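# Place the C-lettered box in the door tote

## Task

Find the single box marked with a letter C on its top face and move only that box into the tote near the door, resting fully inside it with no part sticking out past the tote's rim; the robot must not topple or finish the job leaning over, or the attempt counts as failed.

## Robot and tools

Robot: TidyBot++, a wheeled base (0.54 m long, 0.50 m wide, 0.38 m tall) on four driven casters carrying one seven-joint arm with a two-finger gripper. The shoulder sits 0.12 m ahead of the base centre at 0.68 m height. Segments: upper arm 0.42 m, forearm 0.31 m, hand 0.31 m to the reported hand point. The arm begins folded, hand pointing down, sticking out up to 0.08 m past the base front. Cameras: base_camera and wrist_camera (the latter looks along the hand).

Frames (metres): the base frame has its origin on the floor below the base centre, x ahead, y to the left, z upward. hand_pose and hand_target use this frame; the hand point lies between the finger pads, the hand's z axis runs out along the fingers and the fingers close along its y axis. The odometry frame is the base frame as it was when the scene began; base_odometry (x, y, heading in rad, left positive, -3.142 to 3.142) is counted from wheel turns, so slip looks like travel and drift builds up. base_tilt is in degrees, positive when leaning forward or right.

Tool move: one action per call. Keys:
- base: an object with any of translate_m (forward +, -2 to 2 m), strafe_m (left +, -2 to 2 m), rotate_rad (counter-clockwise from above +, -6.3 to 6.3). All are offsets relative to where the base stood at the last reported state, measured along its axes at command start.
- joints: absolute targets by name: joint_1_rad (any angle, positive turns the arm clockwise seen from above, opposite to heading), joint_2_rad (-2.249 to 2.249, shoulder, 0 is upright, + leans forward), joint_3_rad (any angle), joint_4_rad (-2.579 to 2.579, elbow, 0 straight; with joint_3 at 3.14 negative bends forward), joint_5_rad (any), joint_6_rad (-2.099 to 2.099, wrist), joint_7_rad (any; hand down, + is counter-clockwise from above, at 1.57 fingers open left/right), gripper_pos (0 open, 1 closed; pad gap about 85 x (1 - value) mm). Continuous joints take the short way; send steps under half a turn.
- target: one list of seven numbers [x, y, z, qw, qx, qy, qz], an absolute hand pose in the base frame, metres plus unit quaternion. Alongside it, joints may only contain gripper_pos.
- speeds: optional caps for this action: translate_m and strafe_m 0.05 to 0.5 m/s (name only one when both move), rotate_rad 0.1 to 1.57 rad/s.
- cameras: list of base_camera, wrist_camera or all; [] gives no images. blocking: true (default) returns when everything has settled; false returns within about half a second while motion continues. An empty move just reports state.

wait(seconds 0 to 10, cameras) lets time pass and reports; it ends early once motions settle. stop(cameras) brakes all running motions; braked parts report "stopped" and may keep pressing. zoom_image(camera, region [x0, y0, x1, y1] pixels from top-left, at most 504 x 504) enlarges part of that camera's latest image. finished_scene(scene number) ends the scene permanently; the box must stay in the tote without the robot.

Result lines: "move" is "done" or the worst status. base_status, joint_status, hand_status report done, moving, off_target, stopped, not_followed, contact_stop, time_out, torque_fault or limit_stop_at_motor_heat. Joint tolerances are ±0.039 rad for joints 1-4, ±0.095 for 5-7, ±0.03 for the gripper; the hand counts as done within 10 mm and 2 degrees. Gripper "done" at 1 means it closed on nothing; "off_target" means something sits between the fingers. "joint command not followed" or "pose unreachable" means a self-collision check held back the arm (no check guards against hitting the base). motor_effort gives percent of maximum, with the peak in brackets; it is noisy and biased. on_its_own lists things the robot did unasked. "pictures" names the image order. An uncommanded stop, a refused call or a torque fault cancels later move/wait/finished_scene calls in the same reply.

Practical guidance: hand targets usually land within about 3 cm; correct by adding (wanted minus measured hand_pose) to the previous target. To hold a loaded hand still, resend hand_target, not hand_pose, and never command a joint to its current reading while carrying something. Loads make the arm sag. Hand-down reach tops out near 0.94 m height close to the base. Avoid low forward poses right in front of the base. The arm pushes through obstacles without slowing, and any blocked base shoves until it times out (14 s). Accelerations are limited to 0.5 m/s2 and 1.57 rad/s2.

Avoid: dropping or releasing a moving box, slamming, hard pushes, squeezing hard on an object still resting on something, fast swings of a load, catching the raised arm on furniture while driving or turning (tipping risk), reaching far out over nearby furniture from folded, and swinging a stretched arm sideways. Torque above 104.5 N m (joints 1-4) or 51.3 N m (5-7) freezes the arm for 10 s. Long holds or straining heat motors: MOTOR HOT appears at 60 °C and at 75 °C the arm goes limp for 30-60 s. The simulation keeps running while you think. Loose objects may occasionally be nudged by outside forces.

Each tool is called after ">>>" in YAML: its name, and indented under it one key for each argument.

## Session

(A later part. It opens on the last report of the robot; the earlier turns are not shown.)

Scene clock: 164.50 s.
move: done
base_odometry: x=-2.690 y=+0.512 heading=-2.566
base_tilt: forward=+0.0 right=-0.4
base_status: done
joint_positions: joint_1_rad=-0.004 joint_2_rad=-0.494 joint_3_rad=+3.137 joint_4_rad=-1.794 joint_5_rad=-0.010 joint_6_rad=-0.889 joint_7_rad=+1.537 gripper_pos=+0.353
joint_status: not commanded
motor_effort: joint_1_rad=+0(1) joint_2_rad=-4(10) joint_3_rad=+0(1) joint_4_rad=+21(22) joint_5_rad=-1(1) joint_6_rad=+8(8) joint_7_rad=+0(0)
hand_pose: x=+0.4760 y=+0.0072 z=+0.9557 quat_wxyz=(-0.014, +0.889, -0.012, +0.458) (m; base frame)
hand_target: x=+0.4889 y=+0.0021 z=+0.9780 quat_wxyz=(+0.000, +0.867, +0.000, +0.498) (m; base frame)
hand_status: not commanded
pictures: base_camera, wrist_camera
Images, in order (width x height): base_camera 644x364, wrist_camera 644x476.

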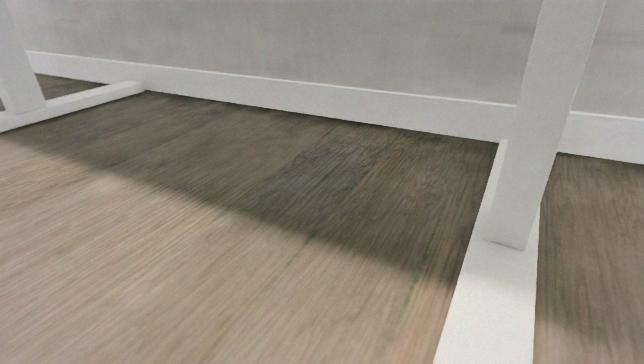

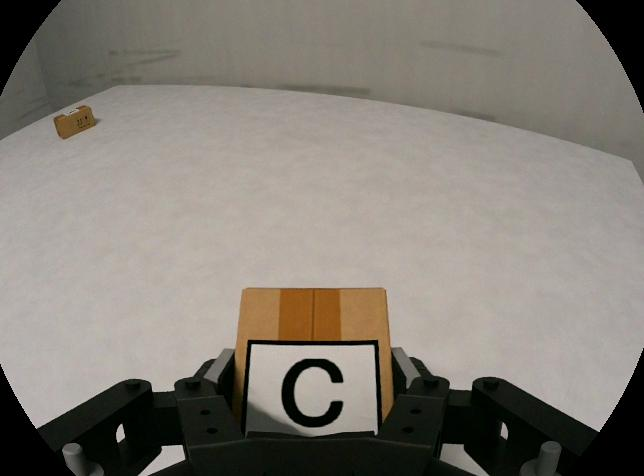

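>>> move:
  base: {"strafe_m": 0.45}
  cameras: []

>>> move:
  base: {"translate_m": 0.03, "strafe_m": 1.33, "rotate_rad": 2.659}
  speeds: {"rotate_rad": 1.0}

Scene clock: 171.33 s.
move: done
base_odometry: x=-2.445 y=+0.134 heading=-2.566
base_tilt: forward=+0.1 right=-0.5
base_status: done
joint_positions: joint_1_rad=-0.004 joint_2_rad=-0.494 joint_3_rad=+3.137 joint_4_rad=-1.794 joint_5_rad=-0.010 joint_6_rad=-0.889 joint_7_rad=+1.537 gripper_pos=+0.353
joint_status: not commanded
motor_effort: joint_1_rad=+0(1) joint_2_rad=-4(6) joint_3_rad=-1(4) joint_4_rad=+21(21) joint_5_rad=-1(2) joint_6_rad=+8(8) joint_7_rad=+0(1)
hand_pose: x=+0.4760 y=+0.0072 z=+0.9557 quat_wxyz=(-0.014, +0.889, -0.012, +0.458) (m; base frame)
hand_target: x=+0.4889 y=+0.0021 z=+0.9780 quat_wxyz=(+0.000, +0.867, +0.000, +0.498) (m; base frame)
hand_status: not commanded
pictures: none
No camera images: "cameras" was empty.

Scene clock: 175.53 s.
move: done
base_odometry: x=-1.745 y=-0.998 heading=+0.093
base_tilt: forward=+0.1 right=-0.4
base_status: done
joint_positions: joint_1_rad=-0.004 joint_2_rad=-0.494 joint_3_rad=+3.140 joint_4_rad=-1.794 joint_5_rad=-0.010 joint_6_rad=-0.888 joint_7_rad=+1.537 gripper_pos=+0.353
joint_status: not commanded
motor_effort: joint_1_rad=+1(1) joint_2_rad=-4(7) joint_3_rad=+0(3) joint_4_rad=+21(21) joint_5_rad=-1(2) joint_6_rad=+8(8) joint_7_rad=+0(1)
hand_pose: x=+0.4762 y=+0.0058 z=+0.9558 quat_wxyz=(-0.014, +0.889, -0.014, +0.458) (m; base frame)
hand_target: x=+0.4889 y=+0.0021 z=+0.9780 quat_wxyz=(+0.000, +0.867, +0.000, +0.498) (m; base frame)
hand_status: not commanded
pictures: base_camera, wrist_camera
Images, in order (width x height): base_camera 644x364, wrist_camera 644x476.

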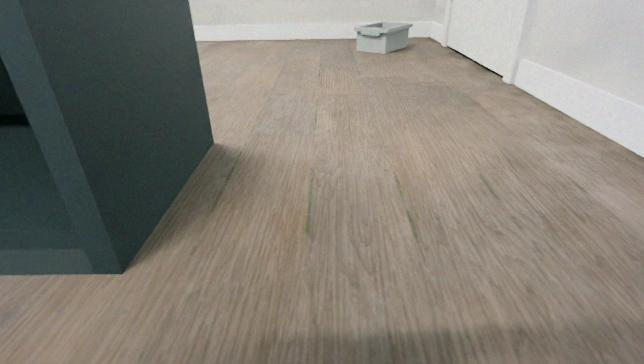

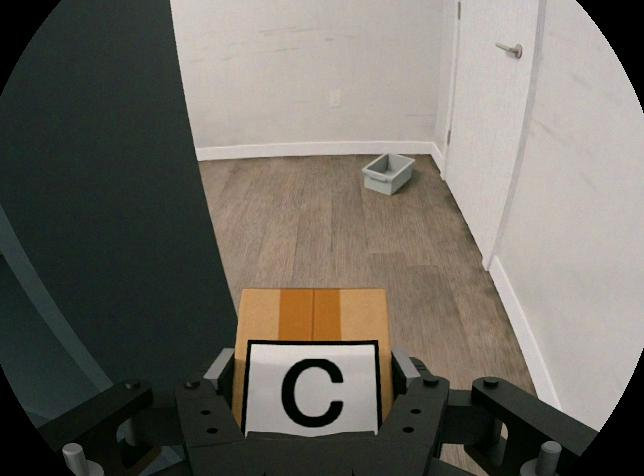

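>>> move:
  base: {"strafe_m": -0.2}
  cameras: []

>>> move:
  base: {"translate_m": 1.35}

Scene clock: 182.73 s.
move: done
base_odometry: x=-1.727 y=-1.197 heading=+0.094
base_tilt: forward=+0.1 right=-0.4
base_status: done
joint_positions: joint_1_rad=-0.004 joint_2_rad=-0.494 joint_3_rad=+3.140 joint_4_rad=-1.794 joint_5_rad=-0.010 joint_6_rad=-0.888 joint_7_rad=+1.537 gripper_pos=+0.353
joint_status: not commanded
motor_effort: joint_1_rad=+1(1) joint_2_rad=-4(5) joint_3_rad=+0(3) joint_4_rad=+21(21) joint_5_rad=-1(1) joint_6_rad=+8(8) joint_7_rad=+0(1)
hand_pose: x=+0.4762 y=+0.0057 z=+0.9558 quat_wxyz=(-0.014, +0.889, -0.014, +0.458) (m; base frame)
hand_target: x=+0.4889 y=+0.0021 z=+0.9780 quat_wxyz=(+0.000, +0.867, +0.000, +0.498) (m; base frame)
hand_status: not commanded
pictures: none
No camera images: "cameras" was empty.

Scene clock: 186.77 s.
move: done
base_odometry: x=-0.382 y=-1.071 heading=+0.093
base_tilt: forward=+0.1 right=-0.4
base_status: done
joint_positions: joint_1_rad=-0.004 joint_2_rad=-0.495 joint_3_rad=+3.140 joint_4_rad=-1.795 joint_5_rad=-0.010 joint_6_rad=-0.888 joint_7_rad=+1.537 gripper_pos=+0.353
joint_status: not commanded
motor_effort: joint_1_rad=+0(1) joint_2_rad=-4(7) joint_3_rad=+0(1) joint_4_rad=+21(22) joint_5_rad=+0(1) joint_6_rad=+8(8) joint_7_rad=+0(1)
hand_pose: x=+0.4759 y=+0.0057 z=+0.9562 quat_wxyz=(-0.014, +0.888, -0.014, +0.459) (m; base frame)
hand_target: x=+0.4889 y=+0.0021 z=+0.9780 quat_wxyz=(+0.000, +0.867, +0.000, +0.498) (m; base frame)
hand_status: not commanded
pictures: base_camera, wrist_camera
Images, in order (width x height): base_camera 644x364, wrist_camera 644x476.

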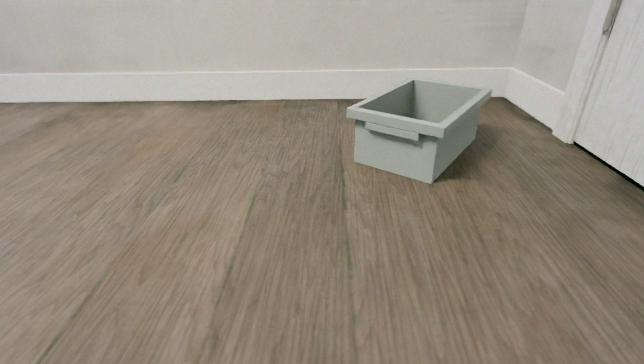

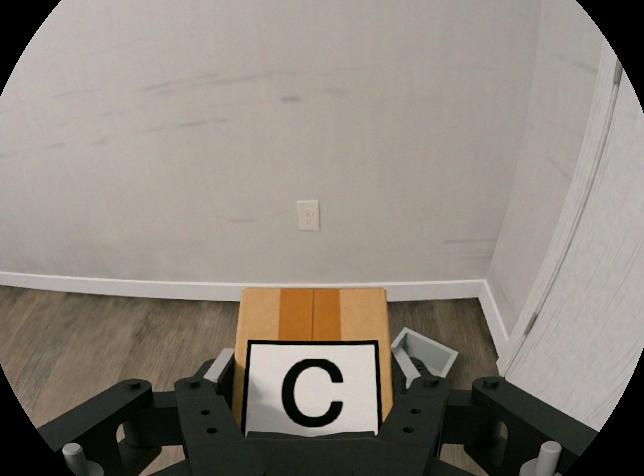

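>>> move:
  base: {"translate_m": 0.478, "strafe_m": 0.164, "rotate_rad": -0.547}
  joints: {"joint_2_rad": 1.25, "joint_4_rad": -1.843, "joint_6_rad": 0.633}

Scene clock: 199.30 s.
move: done
base_odometry: x=+0.078 y=-0.863 heading=-0.454
base_tilt: forward=+0.1 right=-0.4
base_status: done
joint_positions: joint_1_rad=-0.004 joint_2_rad=+1.230 joint_3_rad=+3.140 joint_4_rad=-1.831 joint_5_rad=-0.010 joint_6_rad=+0.540 joint_7_rad=+1.537 gripper_pos=+0.353
joint_status: all done
motor_effort: joint_1_rad=+0(4) joint_2_rad=-43(47) joint_3_rad=-1(3) joint_4_rad=+4(22) joint_5_rad=+0(1) joint_6_rad=+5(9) joint_7_rad=+0(1)
hand_pose: x=+0.7218 y=+0.0029 z=+0.2559 quat_wxyz=(-0.005, +0.952, -0.019, +0.305) (m; base frame)
hand_target: x=+0.7297 y=+0.0023 z=+0.2588 quat_wxyz=(-0.001, +0.942, +0.000, +0.334) (m; base frame)
hand_status: not commanded
pictures: base_camera, wrist_camera
Images, in order (width x height): base_camera 644x364, wrist_camera 644x476.

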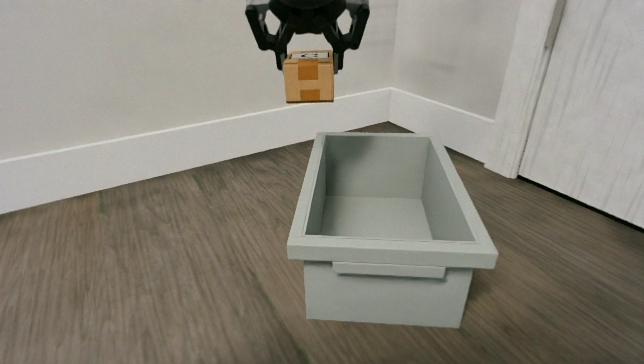

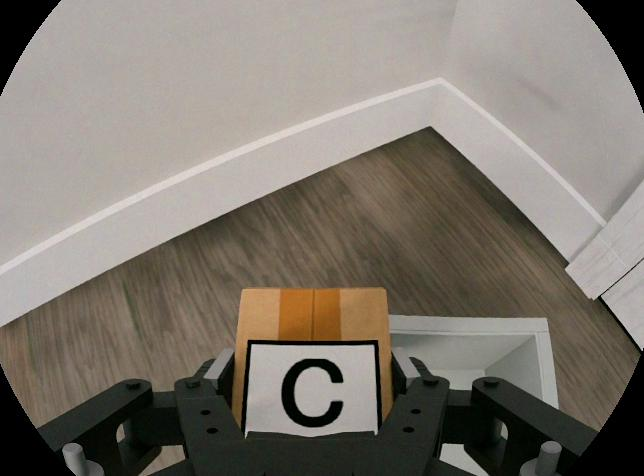

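>>> move:
  base: {"strafe_m": -0.05, "rotate_rad": -0.05}

Scene clock: 207.30 s.
move: done
base_odometry: x=+0.057 y=-0.908 heading=-0.503
base_tilt: forward=+0.1 right=-0.4
base_status: done
joint_positions: joint_1_rad=+0.006 joint_2_rad=+1.230 joint_3_rad=+3.141 joint_4_rad=-1.832 joint_5_rad=-0.010 joint_6_rad=+0.544 joint_7_rad=+1.537 gripper_pos=+0.353
joint_status: not commanded
motor_effort: joint_1_rad=+0(8) joint_2_rad=-43(45) joint_3_rad=-1(4) joint_4_rad=+4(5) joint_5_rad=+0(1) joint_6_rad=+5(6) joint_7_rad=+0(0)
hand_pose: x=+0.7222 y=-0.0040 z=+0.2563 quat_wxyz=(-0.003, +0.952, -0.024, +0.307) (m; base frame)
hand_target: x=+0.7297 y=+0.0023 z=+0.2588 quat_wxyz=(-0.001, +0.942, +0.000, +0.334) (m; base frame)
hand_status: not commanded
pictures: base_camera, wrist_camera
Images, in order (width x height): base_camera 644x364, wrist_camera 644x476.

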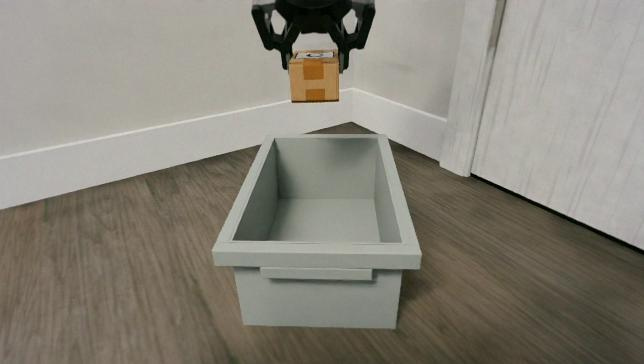

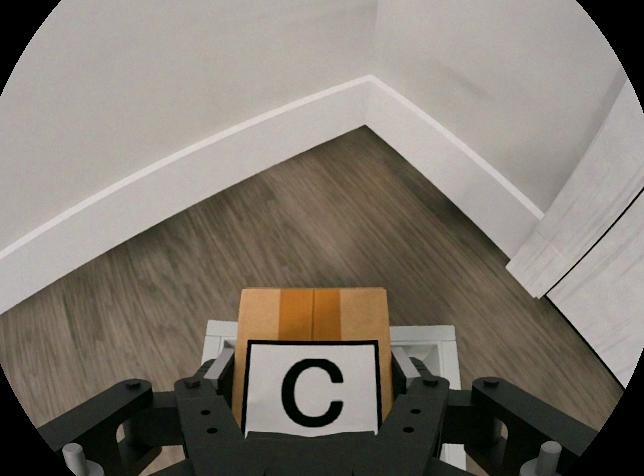

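>>> move:
  joints: {"joint_2_rad": 1.69, "joint_4_rad": -1.485, "joint_6_rad": 0.73}

Scene clock: 211.87 s.
move: done
base_odometry: x=+0.057 y=-0.908 heading=-0.503
base_tilt: forward=+0.1 right=-0.4
base_status: not commanded
joint_positions: joint_1_rad=+0.006 joint_2_rad=+1.674 joint_3_rad=+3.141 joint_4_rad=-1.502 joint_5_rad=-0.010 joint_6_rad=+0.639 joint_7_rad=+1.537 gripper_pos=+0.353
joint_status: all done
motor_effort: joint_1_rad=+1(1) joint_2_rad=-43(46) joint_3_rad=-1(2) joint_4_rad=+3(6) joint_5_rad=+0(1) joint_6_rad=+5(7) joint_7_rad=+0(0)
hand_pose: x=+0.7035 y=-0.0042 z=+0.0682 quat_wxyz=(-0.003, +0.954, -0.024, +0.298) (m; base frame)
hand_target: x=+0.7260 y=+0.0022 z=+0.0788 quat_wxyz=(-0.001, +0.940, -0.001, +0.341) (m; base frame)
hand_status: not commanded
pictures: base_camera, wrist_camera
Images, in order (width x height): base_camera 644x364, wrist_camera 644x476.

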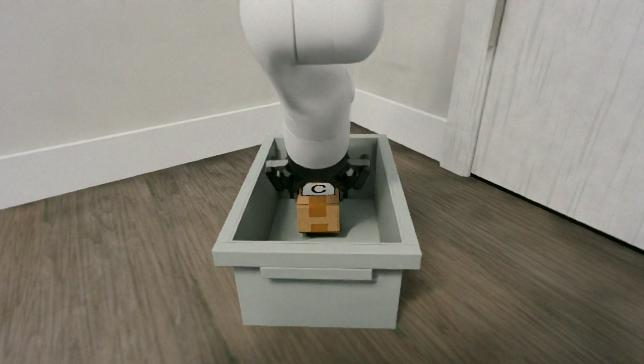

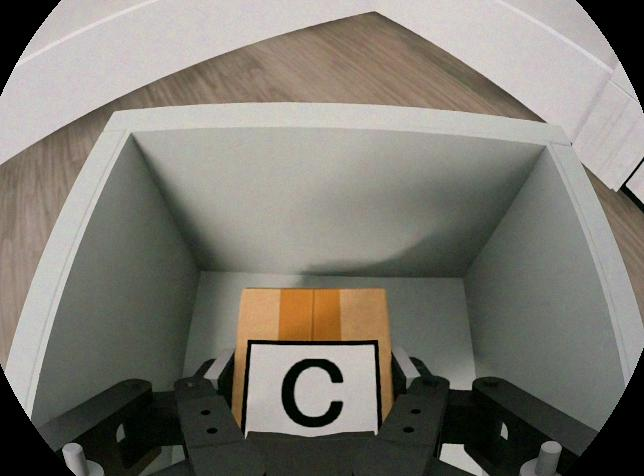

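>>> move:
  joints: {"joint_2_rad": 1.73, "joint_4_rad": -1.475, "joint_6_rad": 0.75}
  cameras: []

>>> move:
  joints: {"joint_2_rad": 1.765, "joint_4_rad": -1.455, "joint_6_rad": 0.76}
  cameras: []

>>> move:
  joints: {"joint_2_rad": 1.79, "joint_4_rad": -1.435, "joint_6_rad": 0.76}

Scene clock: 215.10 s.
move: done
base_odometry: x=+0.057 y=-0.908 heading=-0.503
base_tilt: forward=+0.1 right=-0.4
base_status: not commanded
joint_positions: joint_1_rad=+0.006 joint_2_rad=+1.708 joint_3_rad=+3.141 joint_4_rad=-1.488 joint_5_rad=-0.010 joint_6_rad=+0.663 joint_7_rad=+1.537 gripper_pos=+0.353
joint_status: all done
motor_effort: joint_1_rad=+0(1) joint_2_rad=-42(44) joint_3_rad=-1(2) joint_4_rad=+2(4) joint_5_rad=-1(1) joint_6_rad=+5(6) joint_7_rad=+0(0)
hand_pose: x=+0.6965 y=-0.0042 z=+0.0550 quat_wxyz=(-0.002, +0.954, -0.024, +0.299) (m; base frame)
hand_target: x=+0.7119 y=+0.0022 z=+0.0606 quat_wxyz=(-0.001, +0.942, -0.001, +0.337) (m; base frame)
hand_status: not commanded
pictures: none
No camera images: "cameras" was empty.

Scene clock: 215.77 s.
move: done
base_odometry: x=+0.057 y=-0.908 heading=-0.503
base_tilt: forward=+0.1 right=-0.4
base_status: not commanded
joint_positions: joint_1_rad=+0.006 joint_2_rad=+1.727 joint_3_rad=+3.141 joint_4_rad=-1.470 joint_5_rad=-0.010 joint_6_rad=+0.681 joint_7_rad=+1.537 gripper_pos=+0.353
joint_status: all done
motor_effort: joint_1_rad=+1(1) joint_2_rad=-40(43) joint_3_rad=-1(2) joint_4_rad=+2(4) joint_5_rad=-1(1) joint_6_rad=+5(6) joint_7_rad=+0(0)
hand_pose: x=+0.6996 y=-0.0042 z=+0.0502 quat_wxyz=(-0.003, +0.951, -0.024, +0.308) (m; base frame)
hand_target: x=+0.7034 y=+0.0022 z=+0.0455 quat_wxyz=(-0.001, +0.942, -0.001, +0.334) (m; base frame)
hand_status: not commanded
pictures: none
No camera images: "cameras" was empty.

Scene clock: 216.37 s.
move: off_target
base_odometry: x=+0.057 y=-0.908 heading=-0.503
base_tilt: forward=+0.1 right=-0.4
base_status: not commanded
joint_positions: joint_1_rad=+0.006 joint_2_rad=+1.735 joint_3_rad=+3.141 joint_4_rad=-1.450 joint_5_rad=-0.010 joint_6_rad=+0.687 joint_7_rad=+1.537 gripper_pos=+0.353
joint_status: joint_2_rad off_target (ended at +1.735, target +1.790); the others done
motor_effort: joint_1_rad=+0(1) joint_2_rad=-38(41) joint_3_rad=-1(2) joint_4_rad=+2(3) joint_5_rad=+0(1) joint_6_rad=+4(5) joint_7_rad=+0(1)
hand_pose: x=+0.7075 y=-0.0043 z=+0.0501 quat_wxyz=(-0.003, +0.948, -0.024, +0.316) (m; base frame)
hand_target: x=+0.6984 y=+0.0021 z=+0.0344 quat_wxyz=(-0.001, +0.943, -0.001, +0.332) (m; base frame)
hand_status: not commanded
pictures: base_camera, wrist_camera
Images, in order (width x height): base_camera 644x364, wrist_camera 644x476.

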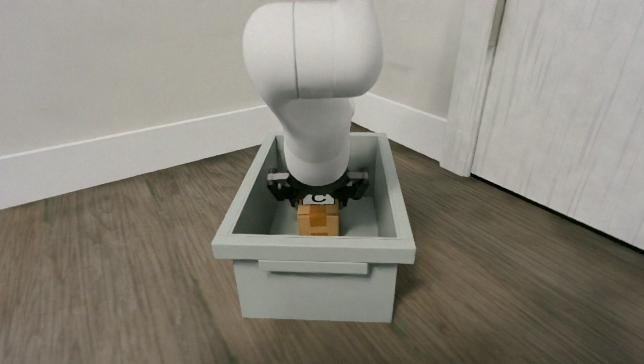

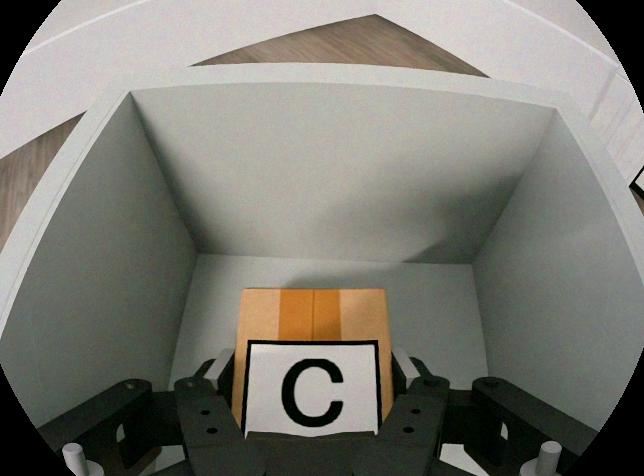

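>>> move:
  joints: {"joint_2_rad": 1.76}
  cameras: []

>>> move:
  joints: {"gripper_pos": 0.15}
  cameras: ["wrist_camera"]

>>> move:
  joints: {"joint_2_rad": 1.65, "joint_4_rad": -1.52, "joint_6_rad": 0.73}
  cameras: ["wrist_camera"]

>>> move:
  joints: {"joint_2_rad": 1.1, "joint_4_rad": -1.93, "joint_6_rad": 0.633}

Scene clock: 220.43 s.
move: done
base_odometry: x=+0.057 y=-0.908 heading=-0.503
base_tilt: forward=+0.1 right=-0.4
base_status: not commanded
joint_positions: joint_1_rad=+0.006 joint_2_rad=+1.735 joint_3_rad=+3.141 joint_4_rad=-1.450 joint_5_rad=-0.010 joint_6_rad=+0.687 joint_7_rad=+1.537 gripper_pos=+0.353
joint_status: all done
motor_effort: joint_1_rad=+0(1) joint_2_rad=-39(40) joint_3_rad=-1(1) joint_4_rad=+3(4) joint_5_rad=-1(1) joint_6_rad=+5(5) joint_7_rad=+0(1)
hand_pose: x=+0.7076 y=-0.0043 z=+0.0502 quat_wxyz=(-0.003, +0.948, -0.024, +0.316) (m; base frame)
hand_target: x=+0.7176 y=+0.0021 z=+0.0520 quat_wxyz=(-0.001, +0.938, -0.001, +0.346) (m; base frame)
hand_status: not commanded
pictures: none
No camera images: "cameras" was empty.

Scene clock: 221.40 s.
move: done
base_odometry: x=+0.057 y=-0.908 heading=-0.503
base_tilt: forward=+0.1 right=-0.4
base_status: not commanded
joint_positions: joint_1_rad=+0.006 joint_2_rad=+1.736 joint_3_rad=+3.141 joint_4_rad=-1.448 joint_5_rad=-0.010 joint_6_rad=+0.687 joint_7_rad=+1.537 gripper_pos=+0.150
joint_status: all done
motor_effort: joint_1_rad=+0(1) joint_2_rad=-41(42) joint_3_rad=-1(2) joint_4_rad=+2(4) joint_5_rad=-1(1) joint_6_rad=+5(6) joint_7_rad=+0(0)
hand_pose: x=+0.7080 y=-0.0043 z=+0.0499 quat_wxyz=(-0.003, +0.948, -0.024, +0.317) (m; base frame)
hand_target: x=+0.7176 y=+0.0021 z=+0.0520 quat_wxyz=(-0.001, +0.938, -0.001, +0.346) (m; base frame)
hand_status: not commanded
pictures: wrist_camera
Images, in order (width x height): wrist_camera 644x476.

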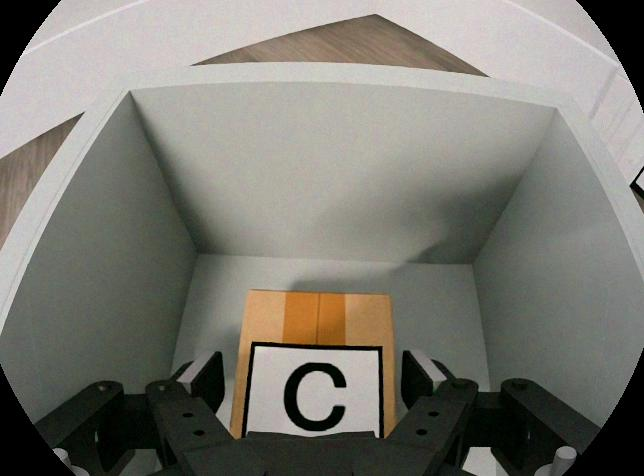

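Scene clock: 222.60 s.
move: done
base_odometry: x=+0.057 y=-0.908 heading=-0.503
base_tilt: forward=+0.1 right=-0.4
base_status: not commanded
joint_positions: joint_1_rad=+0.006 joint_2_rad=+1.652 joint_3_rad=+3.141 joint_4_rad=-1.510 joint_5_rad=-0.010 joint_6_rad=+0.687 joint_7_rad=+1.537 gripper_pos=+0.150
joint_status: all done
motor_effort: joint_1_rad=+0(1) joint_2_rad=-42(45) joint_3_rad=-1(2) joint_4_rad=+3(3) joint_5_rad=+0(1) joint_6_rad=+5(6) joint_7_rad=+0(0)
hand_pose: x=+0.7244 y=-0.0044 z=+0.0886 quat_wxyz=(-0.003, +0.945, -0.024, +0.327) (m; base frame)
hand_target: x=+0.7304 y=+0.0022 z=+0.0965 quat_wxyz=(-0.001, +0.939, -0.001, +0.344) (m; base frame)
hand_status: not commanded
pictures: wrist_camera
Images, in order (width x height): wrist_camera 644x476.

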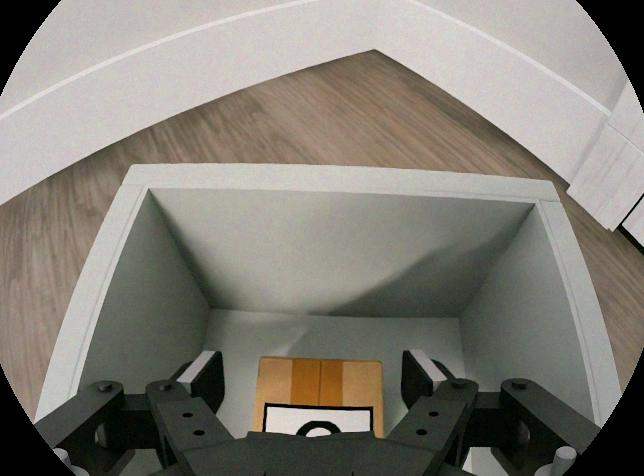

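Scene clock: 224.37 s.
move: done
base_odometry: x=+0.057 y=-0.908 heading=-0.503
base_tilt: forward=+0.1 right=-0.4
base_status: not commanded
joint_positions: joint_1_rad=+0.006 joint_2_rad=+1.112 joint_3_rad=+3.141 joint_4_rad=-1.915 joint_5_rad=-0.010 joint_6_rad=+0.687 joint_7_rad=+1.537 gripper_pos=+0.150
joint_status: all done
motor_effort: joint_1_rad=+1(1) joint_2_rad=-42(46) joint_3_rad=-1(2) joint_4_rad=+6(6) joint_5_rad=-1(1) joint_6_rad=+6(7) joint_7_rad=+0(0)
hand_pose: x=+0.7554 y=-0.0046 z=+0.3389 quat_wxyz=(-0.004, +0.921, -0.024, +0.390) (m; base frame)
hand_target: x=+0.7399 y=+0.0023 z=+0.3314 quat_wxyz=(-0.001, +0.931, +0.000, +0.364) (m; base frame)
hand_status: not commanded
pictures: base_camera, wrist_camera
Images, in order (width x height): base_camera 644x364, wrist_camera 644x476.

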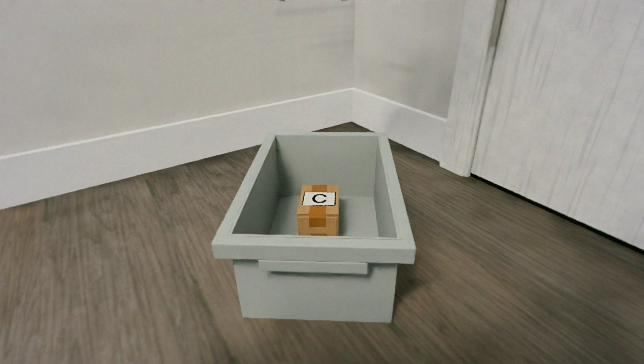

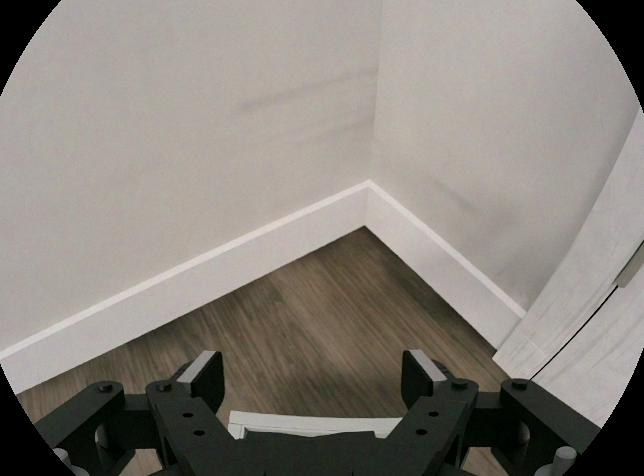

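>>> finished_scene:
  scene: 2

The scene is finished: the task was done.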